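# Put a slip sheet and a module into each crate

## Task

In every crate, lay exactly one slip sheet (thin, flat) flat on the crate floor and stand exactly one module (small metal block) on top of that sheet, keeping the module's current upright orientation; every crate must end up sitting flat on the table.

## Robot and tools

Robot: two FANUC CRX arms in a physics sim. left_arm (base near y=+0.46 m) has a Robotiq two-finger gripper; right_arm (base near y=-0.33 m) has a suction cup. Scene frame: origin at table-top height midway between the nominal bases, +z up, +x out over the table, left_arm on +y. Arm names do not match image left/right. Each arm reports its hand pose (end_effector_position in metres, end_effector_quat_wxyz) in its own base frame; both bases are nearly aligned with the scene frame. Motion offsets, however, are along the current Hand target's own axes, not the base axes.

Gripper geometry: fingers point along the gripper's +z and close along its y. The reported point sits between the pads when closed; fingertips extend about 19 mm past it closed, 6 mm open. A block sticks out about 10 cm toward the gripper's +x. Cup geometry: the reported point is the rim centre, cup facing its +z; the tool body widens to about 9 cm sideways from roughly 3 cm behind the rim. Cameras: cam_left_wrist and cam_right_wrist, each 896x504.

The 16-number row (used by execute_actions and move), all numbers in [-1, 1]: left_arm dx, dy, dz, rx, ry, rz, then gripper position, force_limit, speed; then right_arm dx, dy, dz, rx, ry, rz, then suction. The six pose numbers per arm are an offset (not a pose) from that arm's Hand target as it stood when the action or move began, along that target's own axes; 1.0 equals 0.6 m for translation or 180 degrees for rotation; rx, ry, rz form one rotation vector. All 16 numbers must be present even if one arm stays still (send zeros for its pose). Gripper position is absolute: +1 fully open (85 mm), about -0.8 pads touching, -1 closes until blocked. force_limit and speed are absolute settings (both start at +1); lower speed closes slower (about 20 mm/s at -1, 150 at +1) and lower force_limit grips softer. Suction: above 0.01 on, 0.01 or below off; it persists. Gripper and suction numbers are commands every time, so repeat the last values to leave them unchanged; a 0 there actually commands 0.

execute_actions(actions, cameras): actions is a list of actions; each action is up to 15 rows, one per 1/30 s step, the last row held to fill 15 steps (0.5 s). Each row in an action counts from the action's start pose, and each new action starts from the current Hand target, so repeating an offset keeps moving. An empty list just reports state. cameras picks images: omitted/null/["all"] for all, [] for none.

move(target, speed, blend, stop_force, zero, blocking, cameras): straight-line path for each hand toward an offset given as one 16-number row or a list of up to 15 rows, every row counted from the same starting Hand targets. speed in m/s (0.002 to 1, default 0.25; rotation up to twice that in rad/s), one value or one per target. blend in m rounds corners in a list. stop_force in N (12 to 80) ends an arm's path on felt push; use it slowly and small for touching down; omit it when backing away from contact; it is unreliable when the hand rotates. zero (only with stop_force) re-zeroes the force reference. blocking=false returns early and cannot combine with stop_force. Moves last at most 10 s. The result adds a move: line (done, off_target, moving, held, fault, and limits such as paced or held); done only means within 3 mm and 2 degrees of target, not that nothing was touched.

wait(seconds 0 to 10) lets time pass; stop brakes a running move; zoom_image(camera, region [x0,y0,x1,y1], max 504x504 px) enlarges part of the latest image of a wrist camera; read_manual gives licence texts only; finished_scene(scene) ends the scene irrevocably (scene 1 or 2).

Results: Hand target is the last commanded pose after clipping (each step is clipped to 70 mm and 16 degrees from the measured pose); the hand often settles short, and the next command re-requests it. Gripper object_status: 0 moving, 1 blocked while opening, 2 blocked while closing (a grip), 3 reached requested position or pads met. position_measured is in counts: 3 open, 78 about 60 mm, 130 about 40 mm, 180 about 20 mm, 230 closed. Suction: suction_measured near 0 means no seal, 0.83+ airtight; part_present is 1 from 0.50, drops below 0.45. The cup needs a smooth flat face covering its 41 mm rim with no edges or holes; held parts sit up to 16 mm nearer the tool. To release, set the part down on support first, then switch suction off and lift more than 22 mm. Flange force shows outside force in the tool axes (noisy). Joint velocities 'within noise' means the arm is still. MOTOR HOT warns of overheating.

Avoid: dropping parts or releasing them while moving, fast impacts, pressing past a firm contact (a force of 150 N or joint torque limits, wrists about 23-24 N m, cause a 10 s fault stop), gripping hard on parts still resting on something, swinging loads fast, and arm-on-arm collisions, which can fail the scene. Nothing may end up off the table. Holding loads or stretching out heats motors. Thinking time lets the sim run. Loose objects may occasionally be nudged.

Each tool is called after "Emit:" as name(argument=value, ...), one argument or row to a line, values as JSON.

## Session

Emit:
execute_actions(
  actions=[],
)

Scene clock: 0.00 s.
left_arm: end_effector_position=(+0.5108, -0.1186, +0.2709) position_measured=3 object_status=3 end_effector_quat_wxyz=(+0.407, +0.577, -0.542, +0.457) | right_arm: end_effector_position=(+0.3221, -0.4555, +0.2288) suction_measured=0.00 part_present=0 end_effector_quat_wxyz=(+0.677, +0.473, +0.474, +0.304)
Joint positions: left_arm=[0.47 0.32 -0.474 1.122 -1.643 0.684] | right_arm=[-1.184 0.294 -0.96 0.823 1.456 -1.437]
Joint velocities: within noise
Flange force (N): no reading
Hand target: left_arm +0.5108, -0.1186, +0.2709; +0.407, +0.577, -0.542, +0.457 | right_arm +0.3221, -0.4555, +0.2288; +0.677, +0.473, +0.474, +0.304

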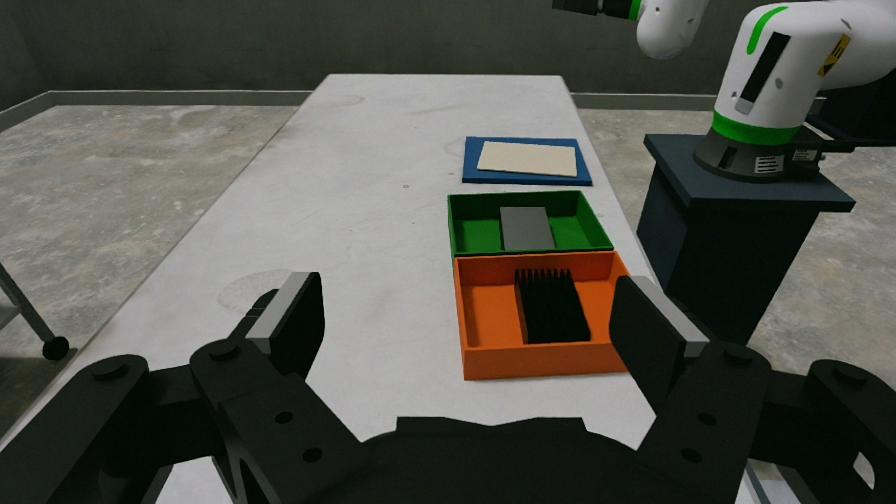

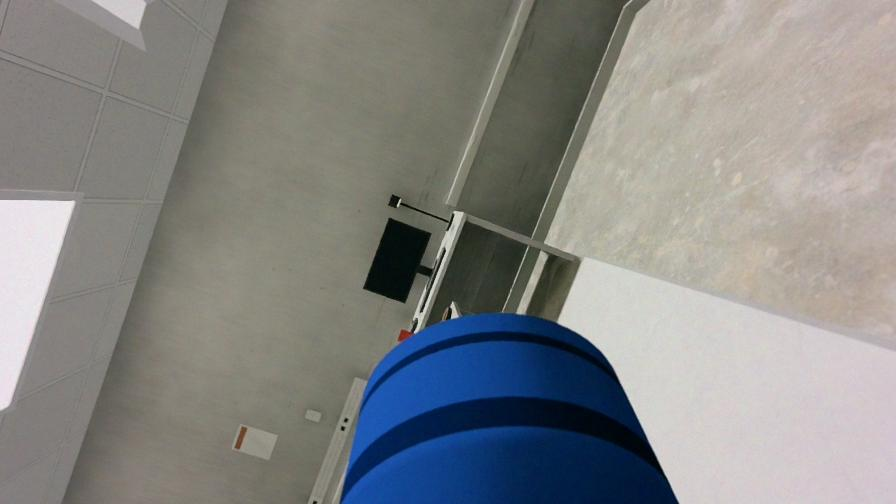

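Emit:
zoom_image(
  camera="cam_left_wrist",
  region=[420, 110, 670, 400],
)

Emit:
zoom_image(
  camera="cam_right_wrist",
  region=[392, 0, 896, 504],
)

Scaled by 1.738.

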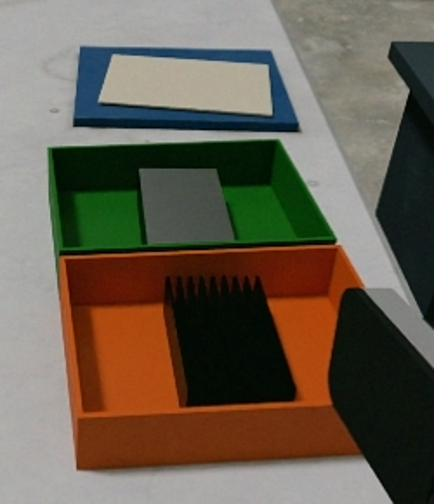

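Scaled by 1.000.

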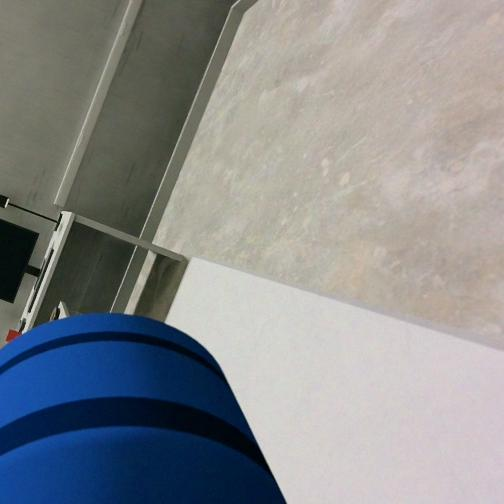

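Emit:
move(
  target=[0.285, 0.038, 0.236, -0.026, -0.308, 0.012, 1, 1, 1, 0.456, 0.456, -0.093, 0.476, 0.0706, -0.114, 0],
  speed=0.3,
)

Scene clock: 98.60 s.
left_arm: end_effector_position=(+0.4996, -0.3002, +0.4001) position_measured=3 object_status=3 end_effector_quat_wxyz=(+0.122, +0.697, -0.696, +0.122) | right_arm: end_effector_position=(+0.3804, -0.0997, +0.3800) suction_measured=0.00 part_present=0 end_effector_quat_wxyz=(+0.165, +0.687, +0.687, -0.166)
Joint positions: left_arm=[-0.14 0.258 0.419 0.345 -1.675 1.757] | right_arm=[0.404 -0.164 -0.168 0.439 -1.746 -1.936]
Joint velocities: within noise
Flange force (N): left_arm=[-0.7 3.7 0.8] | right_arm=[1.2 -1.1 -0.9]
Hand target: left_arm +0.4996, -0.3002, +0.4001; +0.122, +0.697, -0.696, +0.122 | right_arm +0.3804, -0.0997, +0.3800; +0.165, +0.687, +0.687, -0.166
Off the commanded pose: left_arm 0.000 m, 0 deg | right_arm 0.000 m, 0 deg.
move: done; limits=paced

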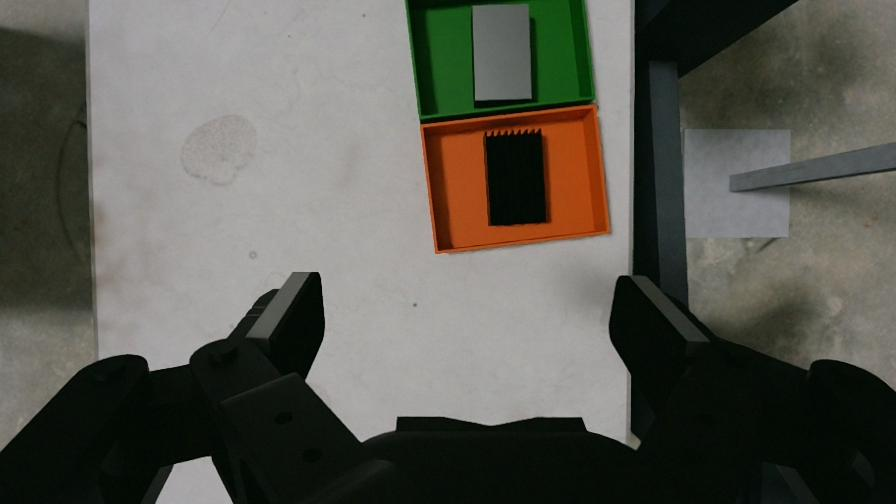

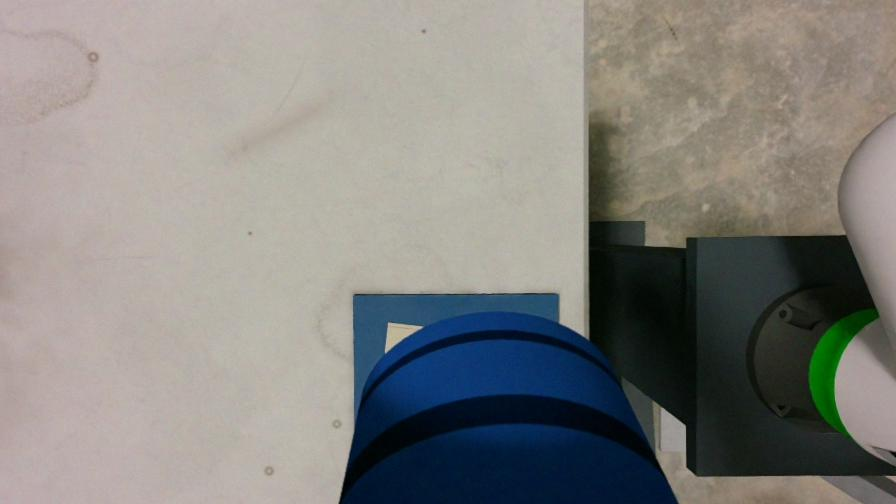

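Emit:
zoom_image(
  camera="cam_left_wrist",
  region=[390, 0, 640, 270],
)

Emit:
zoom_image(
  camera="cam_right_wrist",
  region=[320, 270, 700, 504],
)

Scaled by 1.867.

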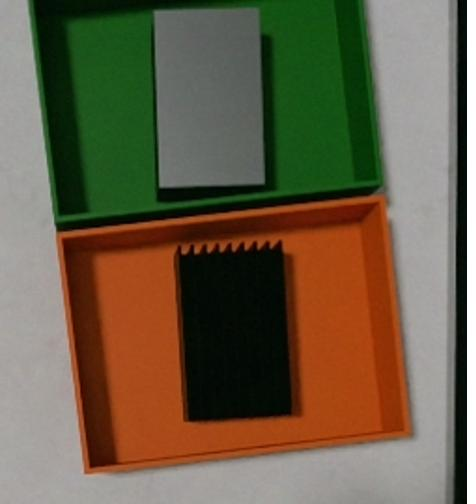

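Scaled by 1.326.

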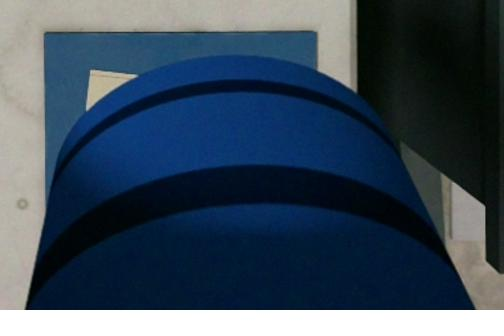

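Emit:
move(
  target=[-0.282, 0.133, -0.103, 0, -0.278, 0, 1, 1, 1, 0.119, -0.333, -0.0605, 0, 0, 0, 0],
  speed=0.3,
)

Scene clock: 128.43 s.
left_arm: end_effector_position=(+0.4198, -0.1201, +0.4007) position_measured=3 object_status=3 end_effector_quat_wxyz=(-0.184, +0.683, -0.683, -0.184) | right_arm: end_effector_position=(+0.1806, -0.0197, +0.3799) suction_measured=0.00 part_present=0 end_effector_quat_wxyz=(+0.165, +0.687, +0.687, -0.166)
Joint positions: left_arm=[-0.362 0.154 0.499 -0.558 -2.049 1.705] | right_arm=[1.201 -0.626 -0.394 0.21 -2.237 -2.678]
Joint velocities: within noise
Flange force (N): left_arm=[1.1 2.9 0.6] | right_arm=no reading
Hand target: left_arm +0.4198, -0.1201, +0.4007; -0.184, +0.683, -0.683, -0.184 | right_arm +0.1806, -0.0197, +0.3799; +0.165, +0.687, +0.687, -0.166
Off the commanded pose: left_arm 0.000 m, 0 deg | right_arm 0.000 m, 0 deg.
move: done

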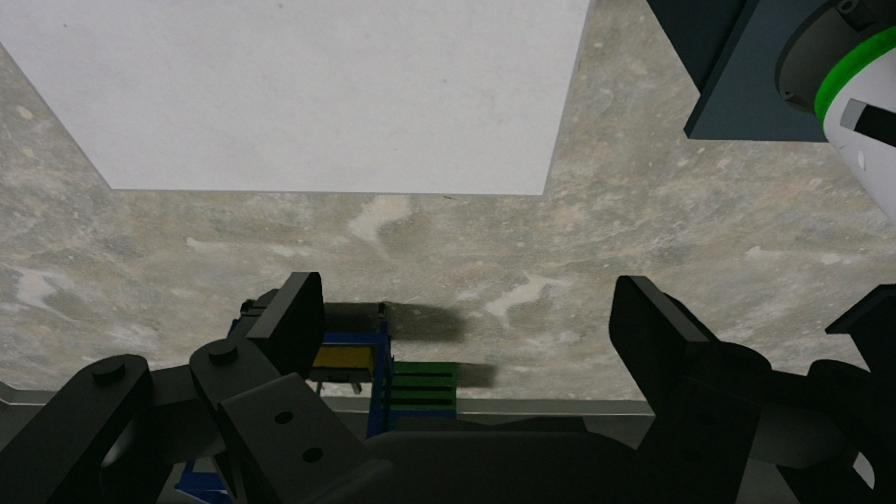

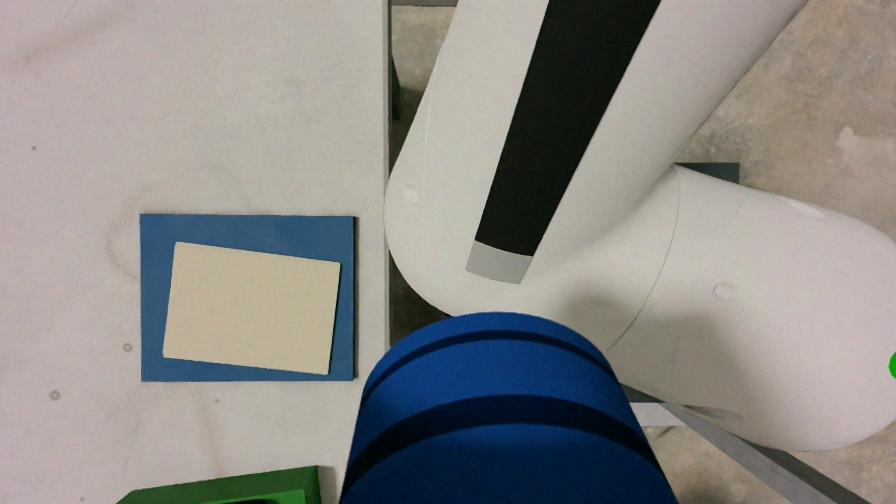

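Emit:
zoom_image(
  camera="cam_right_wrist",
  region=[120, 190, 400, 400],
)

Scaled by 1.800.

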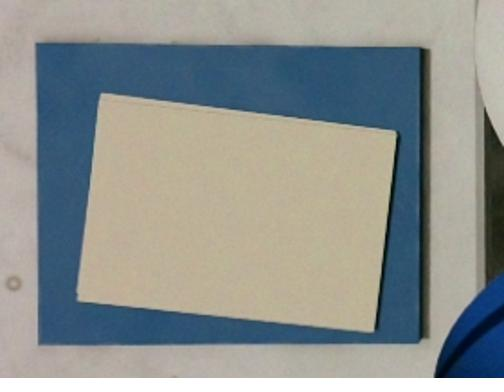

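Emit:
move(
  target=[0.523, -0.0067, -0.0128, 0, 0.1667, 0, 1, 1, 1, 0, 0, 0, 0, 0, 0, 0],
  speed=0.3,
  cameras=["cam_left_wrist"],
)

Scene clock: 169.00 s.
left_arm: end_effector_position=(+0.4238, -0.3952, +0.2497) position_measured=3 object_status=3 end_effector_quat_wxyz=(-0.001, +0.707, -0.707, -0.001) | right_arm: end_effector_position=(+0.1806, -0.0197, +0.3799) suction_measured=0.00 part_present=0 end_effector_quat_wxyz=(+0.165, +0.687, +0.687, -0.166)
Joint positions: left_arm=[-0.526 0.337 0.314 -0.002 -1.55 2.097] | right_arm=[1.201 -0.626 -0.394 0.21 -2.237 -2.678]
Joint velocities: within noise
Flange force (N): left_arm=[-1.9 3.5 0.0] | right_arm=no reading
Hand target: left_arm +0.4238, -0.3953, +0.2497; -0.001, +0.707, -0.707, -0.001 | right_arm +0.1806, -0.0197, +0.3799; +0.165, +0.687, +0.687, -0.166
Off the commanded pose: left_arm 0.000 m, 0 deg | right_arm 0.000 m, 0 deg.
move: done
Images, in order (width x height): cam_left_wrist 896x504.

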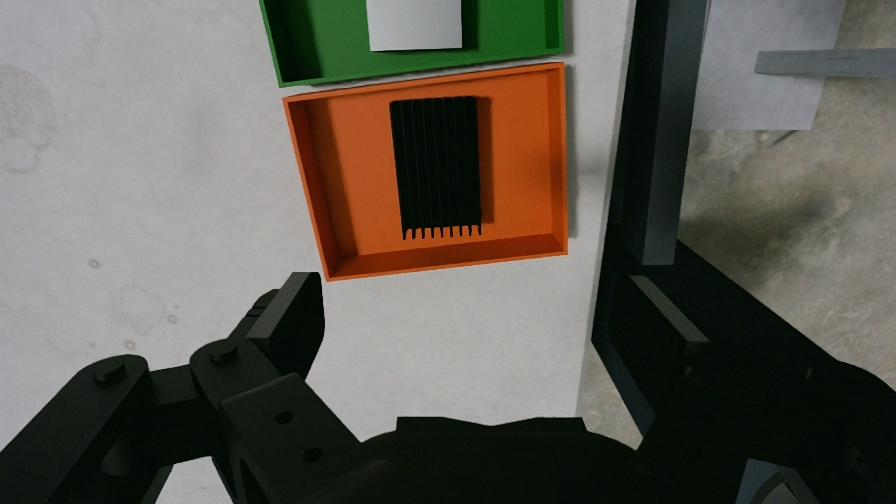

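Emit:
zoom_image(
  camera="cam_left_wrist",
  region=[260, 0, 600, 300],
)

Scaled by 1.482.

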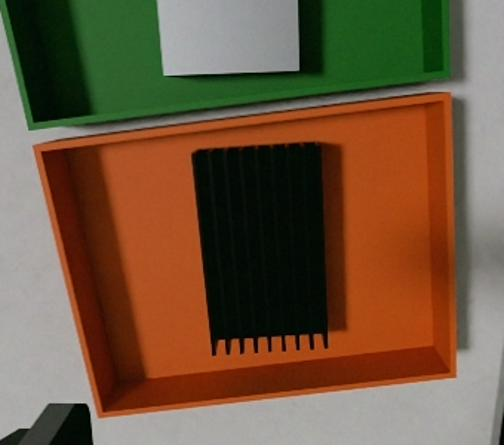

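Emit:
move(
  target=[0, 0, 0.1667, 0, 0, 0, 1, 1, 1, 0, 0, 0, 0, 0, 0, 0],
  speed=0.3,
  cameras=["cam_left_wrist"],
)

Emit:
zoom_image(
  camera="cam_left_wrist",
  region=[200, 0, 640, 330],
)

Scene clock: 188.50 s.
left_arm: end_effector_position=(+0.4238, -0.3950, +0.1497) position_measured=3 object_status=3 end_effector_quat_wxyz=(-0.001, +0.707, -0.707, -0.001) | right_arm: end_effector_position=(+0.1806, -0.0197, +0.3799) suction_measured=0.00 part_present=0 end_effector_quat_wxyz=(+0.165, +0.687, +0.687, -0.166)
Joint positions: left_arm=[-0.525 0.37 0.124 -0.002 -1.326 2.097] | right_arm=[1.201 -0.626 -0.394 0.21 -2.237 -2.678]
Joint velocities: within noise
Flange force (N): left_arm=[-1.5 3.3 -1.4] | right_arm=no reading
Hand target: left_arm +0.4238, -0.3950, +0.1496; -0.001, +0.707, -0.707, -0.001 | right_arm +0.1806, -0.0197, +0.3799; +0.165, +0.687, +0.687, -0.166
Off the commanded pose: left_arm 0.000 m, 0 deg | right_arm 0.000 m, 0 deg.
move: done
Images, in order (width x height): cam_left_wrist 896x504.

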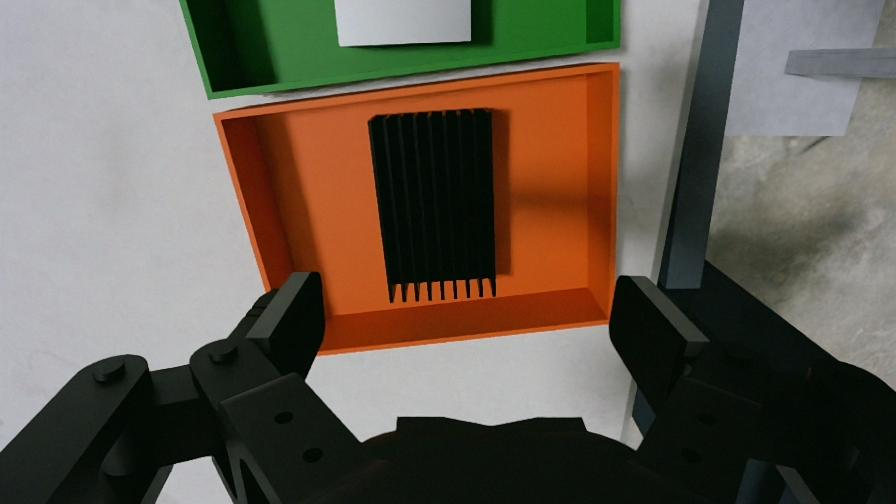

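Scaled by 1.145.

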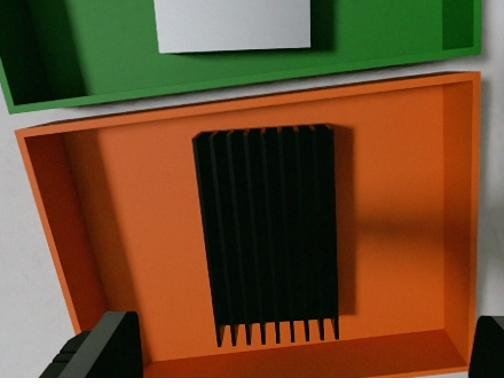

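Emit:
move(
  target=[-0.0117, -0.017, 0.125, 0, 0, -0.0194, 1, 1, 1, 0.1363, 0.3407, 0.1548, 0, 0.15, 0, 0],
  speed=0.3,
)

Scene clock: 256.20 s.
left_arm: end_effector_position=(+0.4340, -0.3877, +0.0747) position_measured=3 object_status=3 end_effector_quat_wxyz=(-0.001, +0.728, -0.685, -0.001) | right_arm: end_effector_position=(+0.3850, +0.0109, +0.2599) suction_measured=0.00 part_present=0 end_effector_quat_wxyz=(+0.000, +0.707, +0.707, -0.001)
Joint positions: left_arm=[-0.505 0.435 0.03 -0.003 -1.167 2.138] | right_arm=[0.374 -0.162 -0.243 0.001 -1.49 -1.944]
Joint velocities: within noise
Flange force (N): left_arm=[-1.3 2.8 -1.5] | right_arm=[1.9 -2.6 -0.2]
Hand target: left_arm +0.4340, -0.3877, +0.0747; -0.001, +0.728, -0.685, -0.001 | right_arm +0.3850, +0.0109, +0.2599; +0.000, +0.707, +0.707, -0.001
Off the commanded pose: left_arm 0.000 m, 0 deg | right_arm 0.000 m, 0 deg.
move: done

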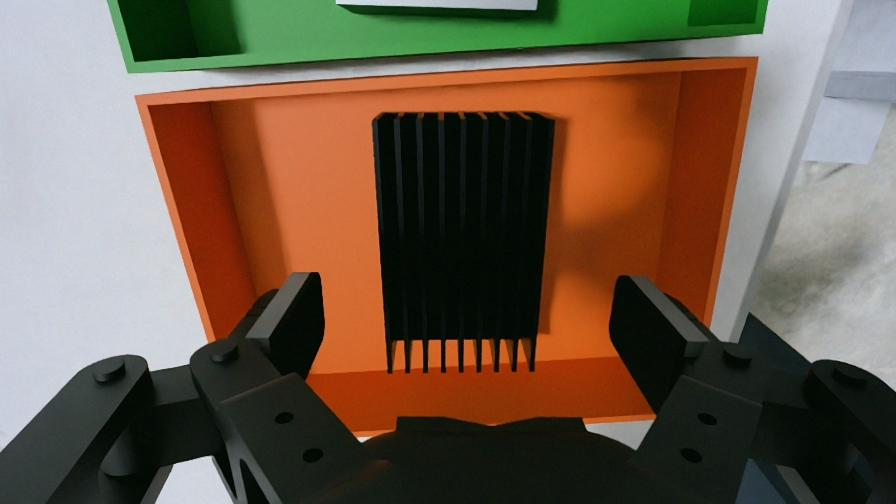

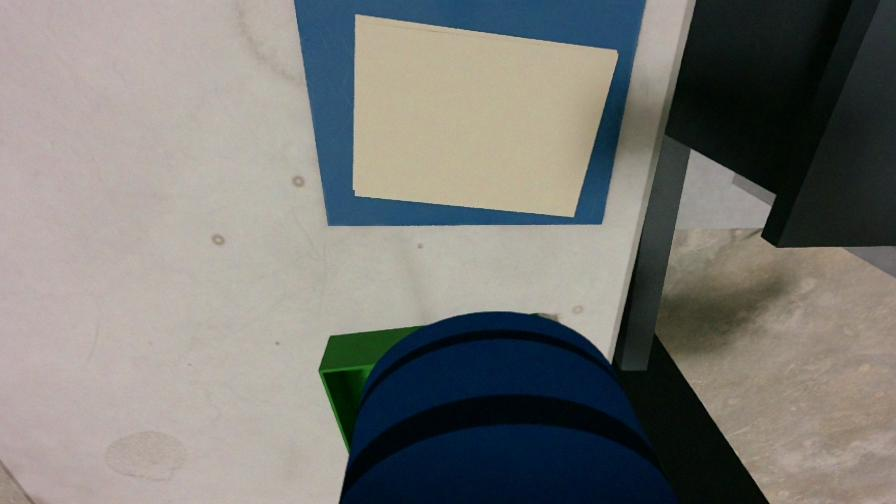

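Emit:
move(
  target=[
    [0, 0, 0.0828, 0, 0, 0, 1, 1, 1, 0, 0, 0, 0, 0, 0, 0],
    [0, 0, 0.0828, 0, 0, 0, -1, -0.5, -1, 0, 0, 0, 0, 0, 0, 0],
  ],
  speed=0.1,
)

Emit:
zoom_image(
  camera="cam_right_wrist",
  region=[280, 0, 670, 240],
)

Scene clock: 263.73 s.
left_arm: end_effector_position=(+0.4340, -0.3876, +0.0250) position_measured=78 object_status=0 end_effector_quat_wxyz=(-0.001, +0.728, -0.685, -0.001) | right_arm: end_effector_position=(+0.3850, +0.0109, +0.2599) suction_measured=0.00 part_present=0 end_effector_quat_wxyz=(+0.000, +0.707, +0.707, -0.001)
Joint positions: left_arm=[-0.505 0.488 -0.02 -0.003 -1.064 2.138] | right_arm=[0.374 -0.161 -0.243 0.001 -1.49 -1.944]
Joint velocities: within noise
Flange force (N): left_arm=[-4.2 3.0 -16.9] | right_arm=[1.3 -1.0 0.0]
Hand target: left_arm +0.4340, -0.3876, +0.0250; -0.001, +0.728, -0.685, -0.001 | right_arm +0.3850, +0.0109, +0.2599; +0.000, +0.707, +0.707, -0.001
Off the commanded pose: left_arm 0.000 m, 0 deg | right_arm 0.000 m, 0 deg.
move: done

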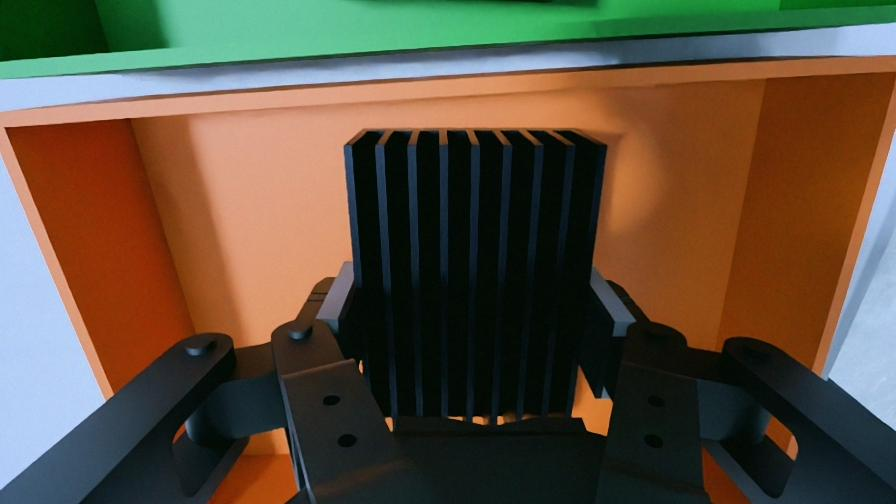

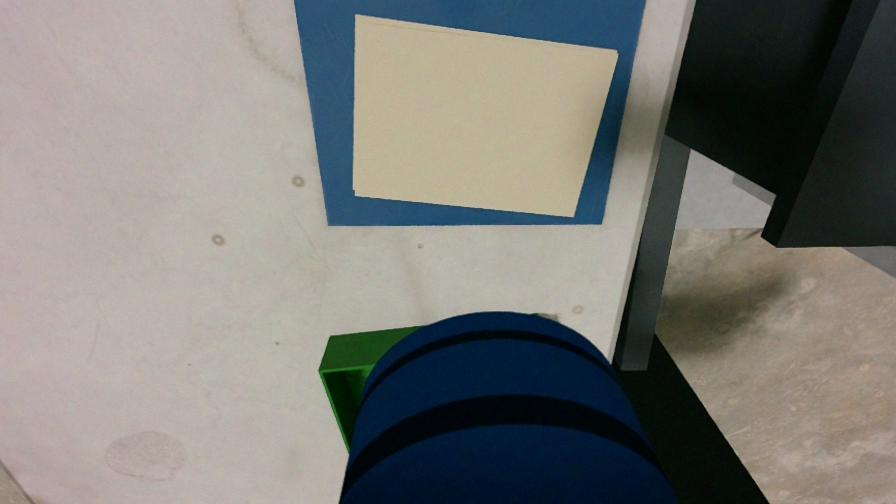

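Scaled by 1.292.

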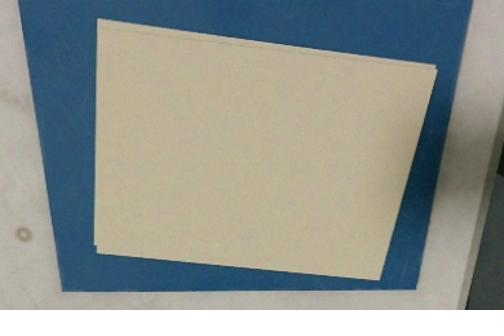

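Emit:
move(
  target=[0, 0, -0.2, 0, 0, 0, -1, -0.5, -1, 0, 0, 0, 0, 0, 0, 0],
  speed=0.12,
  cameras=["cam_left_wrist"],
)

Scene clock: 274.70 s.
left_arm: end_effector_position=(+0.4339, -0.3880, +0.1450) position_measured=78 object_status=2 end_effector_quat_wxyz=(-0.001, +0.728, -0.685, -0.001) | right_arm: end_effector_position=(+0.3850, +0.0109, +0.2599) suction_measured=0.00 part_present=0 end_effector_quat_wxyz=(+0.000, +0.707, +0.707, -0.001)
Joint positions: left_arm=[-0.506 0.38 0.125 -0.002 -1.318 2.138] | right_arm=[0.374 -0.161 -0.243 0.001 -1.49 -1.944]
Joint velocities: within noise
Flange force (N): left_arm=[-3.4 4.5 1.2] | right_arm=[1.4 -0.8 -0.4]
Hand target: left_arm +0.4340, -0.3879, +0.1450; -0.001, +0.728, -0.685, -0.001 | right_arm +0.3850, +0.0109, +0.2599; +0.000, +0.707, +0.707, -0.001
Off the commanded pose: left_arm 0.000 m, 0 deg | right_arm 0.000 m, 0 deg.
move: done
Images, in order (width x height): cam_left_wrist 896x504.

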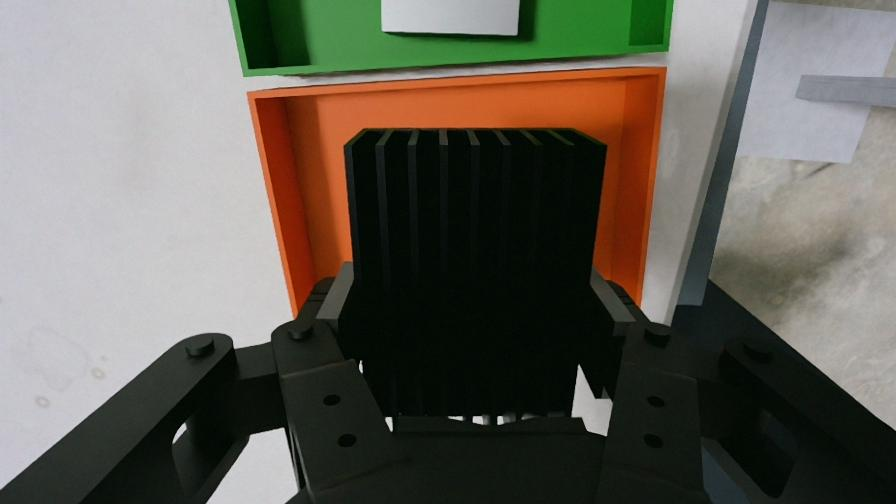

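Emit:
move(
  target=[
    [-0.306, -0.3315, 0.075, 0, 0, 0, -1, -0.5, -1, 0.25, 0, 0.02, 0, 0, -0.0711, 0],
    [-0.306, -0.3315, 0.183, 0, 0, 0, -1, -0.5, -1, 0.663, 0.0088, 0.02, 0, 0, -0.0711, 0],
  ],
  speed=[0.25, 0.25],
  blend=[0.02, 0],
)

Emit:
zoom_image(
  camera="cam_right_wrist",
  region=[280, 0, 670, 310],
)

Scene clock: 293.10 s.
left_arm: end_effector_position=(+0.6213, -0.1922, +0.0357) position_measured=78 object_status=2 end_effector_quat_wxyz=(-0.001, +0.728, -0.685, -0.001) | right_arm: end_effector_position=(+0.3903, +0.4086, +0.2474) suction_measured=0.00 part_present=0 end_effector_quat_wxyz=(+0.000, +0.624, +0.782, -0.001)
Joint positions: left_arm=[-0.1 0.631 0.23 -0.003 -1.171 1.733] | right_arm=[1.041 0.301 0.222 0.001 -1.493 -2.388]
Joint velocities: left_arm=[within noise] | right_arm=[-0.002 -0.001 0 -0.005 0 -0.001]
Flange force (N): left_arm=[-1.4 4.4 0.3] | right_arm=[1.0 -0.6 -0.2]
Hand target: left_arm +0.6213, -0.1922, +0.0357; -0.001, +0.728, -0.685, -0.001 | right_arm +0.3903, +0.4087, +0.2473; +0.000, +0.624, +0.782, -0.001
Off the commanded pose: left_arm 0.000 m, 0 deg | right_arm 0.000 m, 0 deg.
move: done

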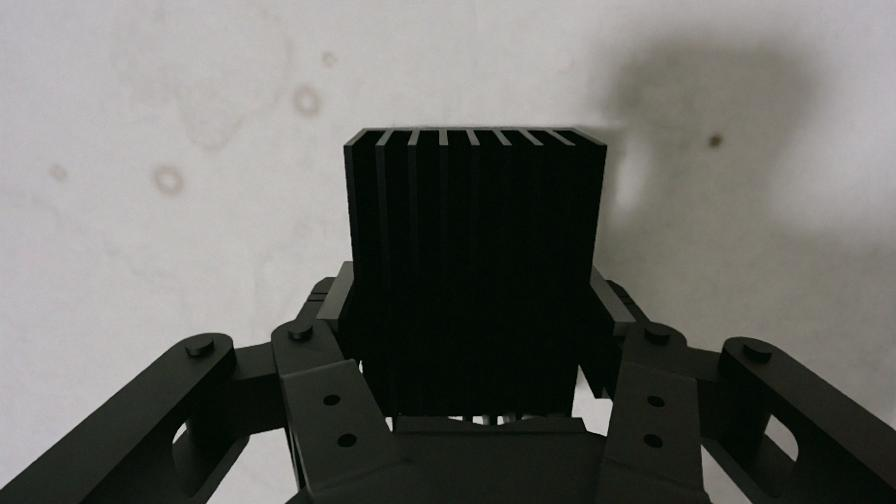

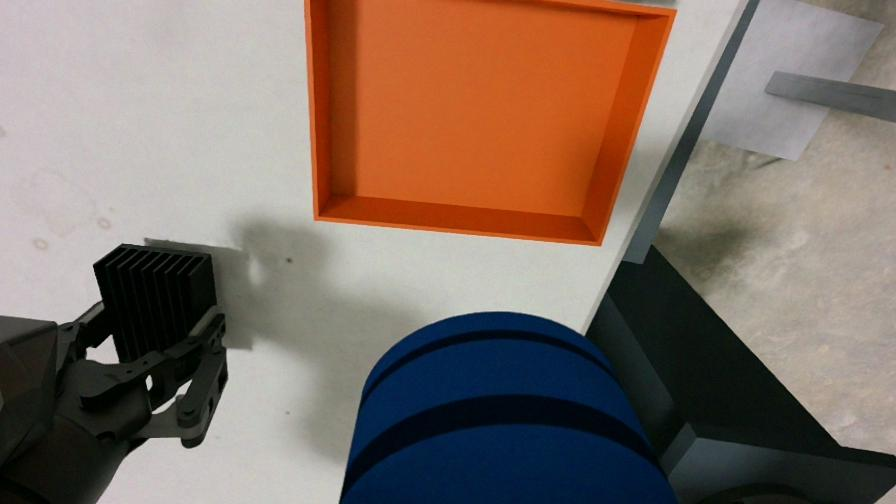

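Scaled by 1.292.

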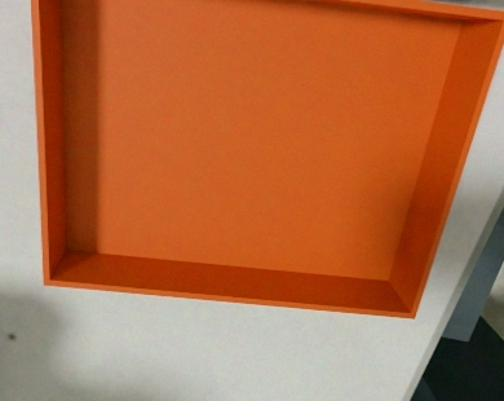

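Emit:
move(
  target=[0, 0, 0.0267, 0, 0, 0, -1, -0.5, -1, 0, 0, 0, 0, 0, 0, 0],
  speed=0.012,
  stop_force=14,
  cameras=["cam_right_wrist"],
)

Scene clock: 317.40 s.
left_arm: end_effector_position=(+0.6214, -0.1922, +0.0220) position_measured=78 object_status=2 end_effector_quat_wxyz=(-0.001, +0.728, -0.685, -0.001) | right_arm: end_effector_position=(+0.3903, +0.4087, +0.2473) suction_measured=0.00 part_present=0 end_effector_quat_wxyz=(+0.000, +0.624, +0.782, -0.001)
Joint positions: left_arm=[-0.1 0.644 0.217 -0.003 -1.144 1.733] | right_arm=[1.041 0.301 0.222 0 -1.493 -2.388]
Joint velocities: within noise
Flange force (N): left_arm=[-2.2 6.7 -23.9] | right_arm=[1.2 -0.4 -0.1]
Hand target: left_arm +0.6214, -0.1922, +0.0220; -0.001, +0.728, -0.685, -0.001 (not the last commanded pose) | right_arm +0.3903, +0.4087, +0.2473; +0.000, +0.624, +0.782, -0.001
Off the commanded pose: left_arm 0.002 m, 0 deg | right_arm 0.000 m, 0 deg.
move: contact (left_arm)
Images, in order (width x height): cam_right_wrist 896x504.

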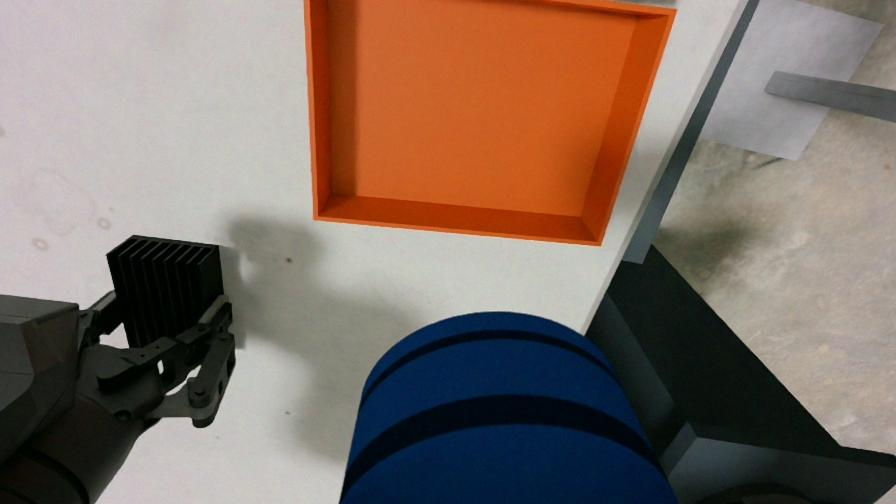

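Emit:
move(
  target=[
    [0, 0, 0, 0, 0, 0, 1, -0.5, 0, 0, 0, 0, 0, 0, 0, 0],
    [0, 0, -0.25, 0, 0, 0, 1, -0.5, 0, -0.6445, -0.1555, 0.3122, 0, 0, 0.0711, 0],
  ],
  speed=[0.1, 0.3],
)

Scene clock: 342.30 s.
left_arm: end_effector_position=(+0.6214, -0.1927, +0.1720) position_measured=3 object_status=3 end_effector_quat_wxyz=(-0.001, +0.728, -0.685, -0.001) | right_arm: end_effector_position=(+0.3849, +0.0106, +0.0606) suction_measured=0.00 part_present=0 end_effector_quat_wxyz=(+0.000, +0.707, +0.707, -0.001)
Joint positions: left_arm=[-0.101 0.54 0.419 -0.003 -1.45 1.733] | right_arm=[0.373 0.013 -0.578 0.001 -0.981 -1.945]
Joint velocities: within noise
Flange force (N): left_arm=[-0.8 5.3 -0.2] | right_arm=[1.3 -2.0 -0.8]
Hand target: left_arm +0.6214, -0.1926, +0.1720; -0.001, +0.728, -0.685, -0.001 | right_arm +0.3849, +0.0106, +0.0606; +0.000, +0.707, +0.707, -0.001
Off the commanded pose: left_arm 0.000 m, 0 deg | right_arm 0.000 m, 0 deg.
move: done

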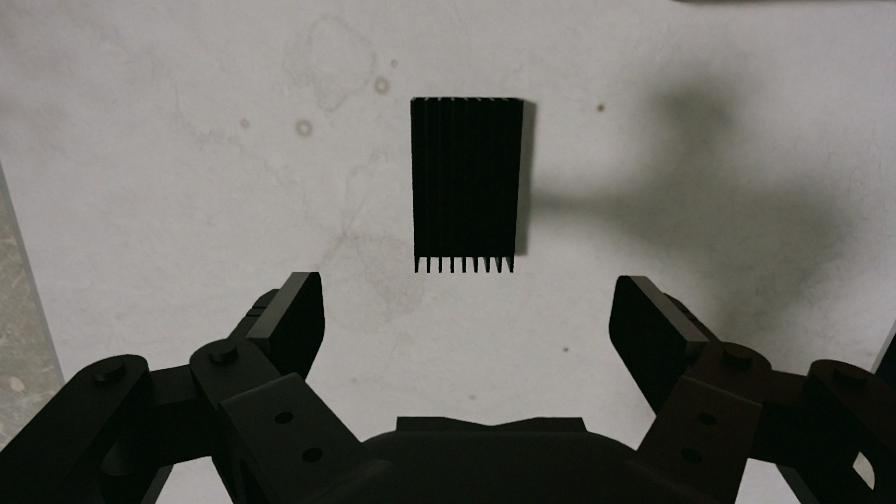

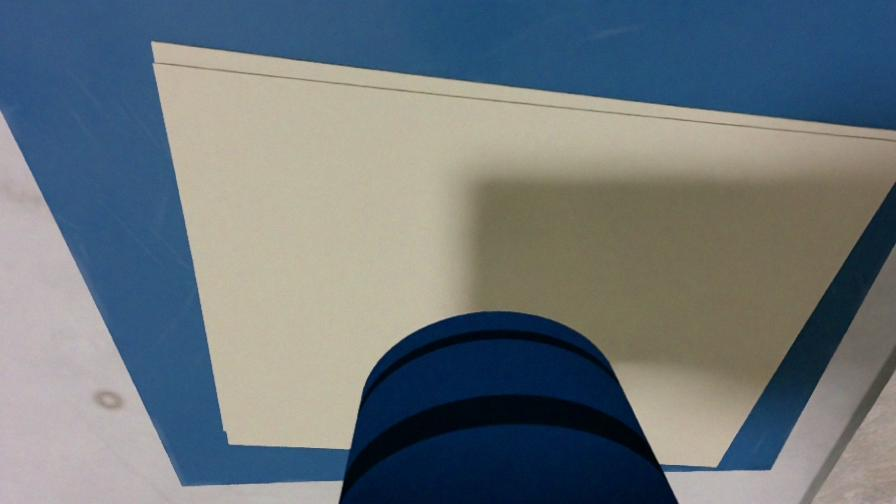

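Emit:
move(
  target=[
    [0, 0, 0, 0, 0, 0, 1, -0.5, 0, 0.02, -0.0067, 0.026, 0, 0, 0, 1],
    [0, 0, 0, 0, 0, 0, 1, -0.5, 0, 0.02, -0.0067, 0.0943, 0, 0, 0, 1],
  ],
  speed=[0.1, 0.02],
  stop_force=12,
  cameras=["cam_right_wrist"],
)

Scene clock: 357.90 s.
left_arm: end_effector_position=(+0.6214, -0.1926, +0.1720) position_measured=3 object_status=3 end_effector_quat_wxyz=(-0.001, +0.728, -0.685, -0.001) | right_arm: end_effector_position=(+0.3808, +0.0226, +0.0040) suction_measured=0.95 part_present=1 end_effector_quat_wxyz=(+0.000, +0.707, +0.707, -0.001)
Joint positions: left_arm=[-0.101 0.54 0.419 -0.003 -1.45 1.733] | right_arm=[0.408 0.109 -0.643 0.002 -0.82 -1.98]
Joint velocities: within noise
Flange force (N): left_arm=[-0.7 4.9 -0.4] | right_arm=[0.8 -1.7 -0.7]
Hand target: left_arm +0.6214, -0.1926, +0.1720; -0.001, +0.728, -0.685, -0.001 | right_arm +0.3808, +0.0226, +0.0040; +0.000, +0.707, +0.707, -0.001
Off the commanded pose: left_arm 0.000 m, 0 deg | right_arm 0.000 m, 0 deg.
move: done
Images, in order (width x height): cam_right_wrist 896x504.

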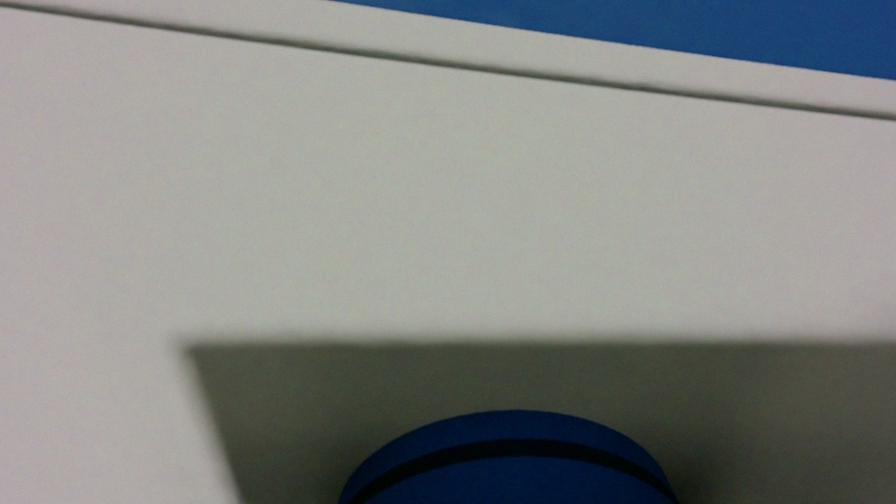

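Emit:
move(
  target=[
    [0, 0, 0, 0, 0, 0, 1, -0.5, 0, 0, 0, -0.16, 0, 0, 0, 1],
    [0, 0, 0, 0, 0, 0, 1, -0.5, 0, 0.6465, 0.0155, -0.16, 0, 0, -0.0711, 1],
    [0, 0, 0, 0, 0, 0, 1, -0.5, 0, 0.6465, 0.0155, -0.05, 0, 0, -0.0711, 1],
  ],
  speed=[0.1, 0.25, 0.15],
  blend=[0.03, 0.02, 0],
)

Scene clock: 371.97 s.
left_arm: end_effector_position=(+0.6214, -0.1926, +0.1720) position_measured=3 object_status=3 end_effector_quat_wxyz=(-0.001, +0.728, -0.685, -0.001) | right_arm: end_effector_position=(+0.3901, +0.4105, +0.0334) suction_measured=0.95 part_present=1 end_effector_quat_wxyz=(+0.000, +0.624, +0.781, -0.001)
Joint positions: left_arm=[-0.101 0.54 0.419 -0.003 -1.45 1.733] | right_arm=[1.043 0.465 -0.08 0 -1.027 -2.39]
Joint velocities: within noise
Flange force (N): left_arm=[-0.5 4.9 -0.4] | right_arm=[0.3 -1.3 0.5]
Hand target: left_arm +0.6214, -0.1926, +0.1720; -0.001, +0.728, -0.685, -0.001 | right_arm +0.3901, +0.4105, +0.0334; +0.000, +0.624, +0.782, -0.001
Off the commanded pose: left_arm 0.000 m, 0 deg | right_arm 0.000 m, 0 deg.
move: done

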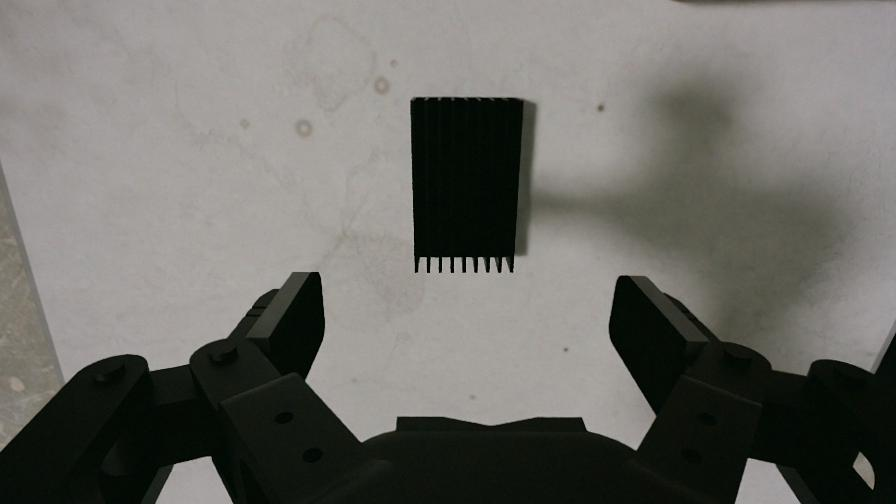

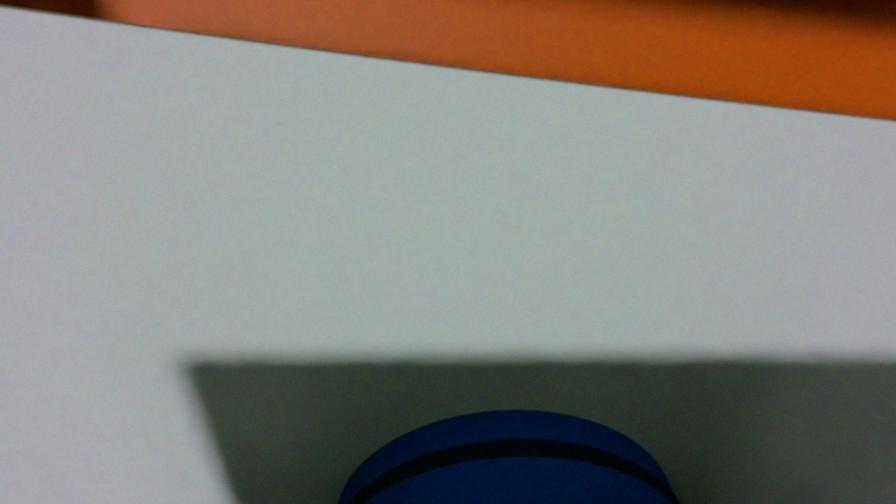

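Emit:
move(
  target=[0, 0, 0, 0, 0, 0, 1, -0.5, 0, 0, 0, 0.089, 0, 0, 0, 1],
  speed=0.02,
  stop_force=12,
  cameras=["cam_right_wrist"],
)

Scene clock: 375.43 s.
left_arm: end_effector_position=(+0.6214, -0.1926, +0.1720) position_measured=3 object_status=3 end_effector_quat_wxyz=(-0.001, +0.728, -0.685, -0.001) | right_arm: end_effector_position=(+0.3901, +0.4105, +0.0051) suction_measured=0.95 part_present=1 end_effector_quat_wxyz=(+0.000, +0.624, +0.782, -0.001)
Joint positions: left_arm=[-0.101 0.54 0.419 -0.003 -1.45 1.733] | right_arm=[1.043 0.503 -0.101 0.001 -0.968 -2.39]
Joint velocities: within noise
Flange force (N): left_arm=[-1.4 5.7 -0.2] | right_arm=[1.8 -6.6 -28.7]
Hand target: left_arm +0.6214, -0.1926, +0.1720; -0.001, +0.728, -0.685, -0.001 | right_arm +0.3901, +0.4105, +0.0051; +0.000, +0.624, +0.782, -0.001 (not the last commanded pose)
Off the commanded pose: left_arm 0.000 m, 0 deg | right_arm 0.025 m, 0 deg.
move: contact (right_arm)
Images, in order (width x height): cam_right_wrist 896x504.

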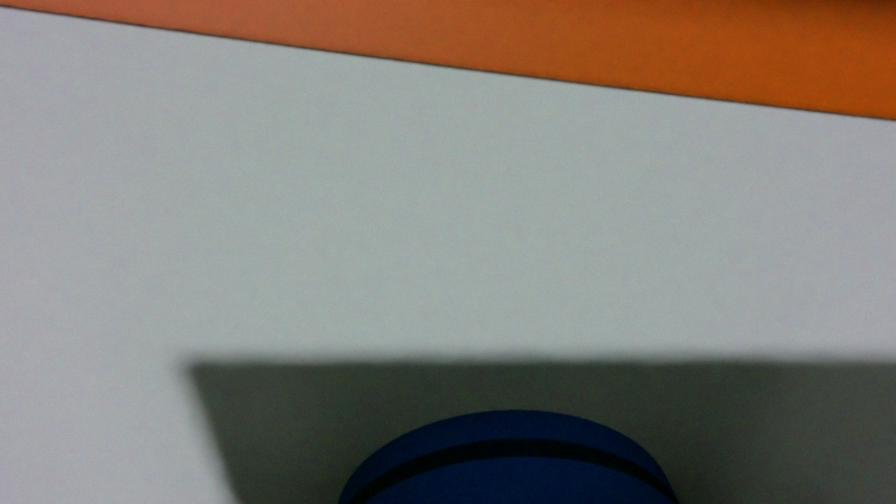

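Emit:
move(
  target=[0, 0, 0, 0, 0, 0, 1, -0.5, 0, 0, 0, -0.002, 0, 0, 0, 0],
  speed=0.05,
  cameras=["cam_right_wrist"],
)

Scene clock: 380.57 s.
left_arm: end_effector_position=(+0.6214, -0.1926, +0.1720) position_measured=3 object_status=3 end_effector_quat_wxyz=(-0.001, +0.728, -0.685, -0.001) | right_arm: end_effector_position=(+0.3901, +0.4105, +0.0063) suction_measured=0.00 part_present=0 end_effector_quat_wxyz=(+0.000, +0.624, +0.782, -0.001)
Joint positions: left_arm=[-0.101 0.54 0.419 -0.003 -1.45 1.733] | right_arm=[1.043 0.501 -0.1 0 -0.971 -2.39]
Joint velocities: within noise
Flange force (N): left_arm=[-1.4 4.9 -0.4] | right_arm=[0.3 -0.2 -2.0]
Hand target: left_arm +0.6214, -0.1926, +0.1720; -0.001, +0.728, -0.685, -0.001 | right_arm +0.3901, +0.4105, +0.0063; +0.000, +0.624, +0.782, -0.001
Off the commanded pose: left_arm 0.000 m, 0 deg | right_arm 0.000 m, 0 deg.
move: done
Images, in order (width x height): cam_right_wrist 896x504.

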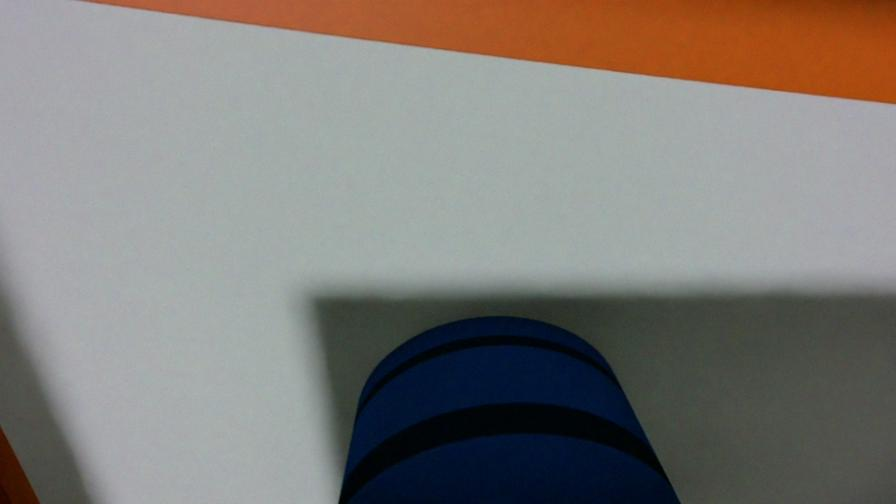

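Emit:
move(
  target=[
    [0, 0, 0, 0, 0, 0, 1, -0.5, 0, 0, 0, -0.05, 0, 0, 0, 0],
    [0, 0, 0, 0, 0, 0, 1, -0.5, 0, 0, 0, -0.4, 0, 0, 0, 0],
  ],
  speed=[0.05, 0.25],
  cameras=["cam_right_wrist"],
)

Emit:
zoom_image(
  camera="cam_right_wrist",
  region=[280, 0, 700, 310],
)

Scene clock: 386.90 s.
left_arm: end_effector_position=(+0.6214, -0.1926, +0.1720) position_measured=3 object_status=3 end_effector_quat_wxyz=(-0.001, +0.728, -0.685, -0.001) | right_arm: end_effector_position=(+0.3902, +0.4108, +0.2463) suction_measured=0.00 part_present=0 end_effector_quat_wxyz=(+0.000, +0.624, +0.782, -0.001)
Joint positions: left_arm=[-0.101 0.54 0.419 -0.003 -1.45 1.733] | right_arm=[1.043 0.305 0.224 0 -1.491 -2.39]
Joint velocities: within noise
Flange force (N): left_arm=[-1.1 5.1 -0.1] | right_arm=[1.6 0.7 -0.7]
Hand target: left_arm +0.6214, -0.1926, +0.1720; -0.001, +0.728, -0.685, -0.001 | right_arm +0.3902, +0.4108, +0.2463; +0.000, +0.624, +0.782, -0.001
Off the commanded pose: left_arm 0.000 m, 0 deg | right_arm 0.000 m, 0 deg.
move: done
Images, in order (width x height): cam_right_wrist 896x504.

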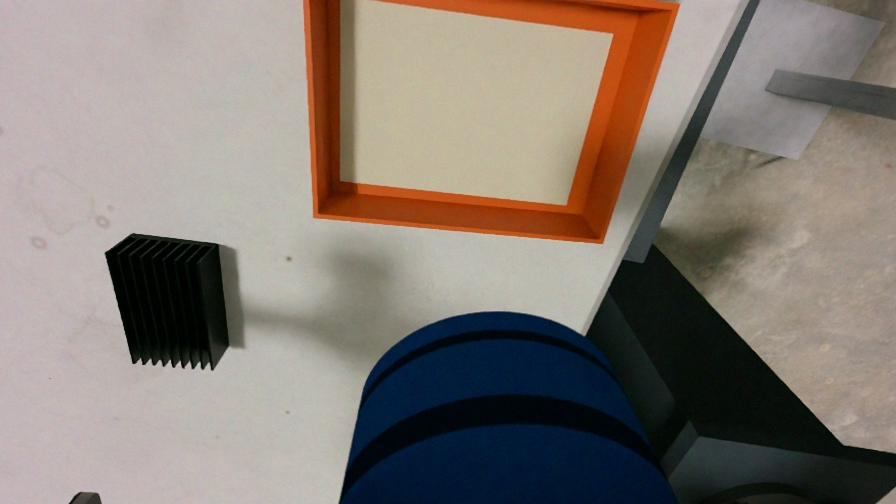

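Scaled by 1.200.

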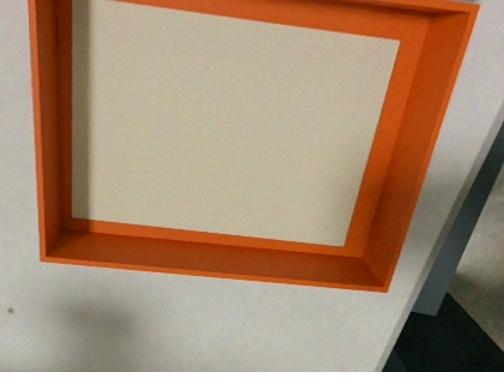

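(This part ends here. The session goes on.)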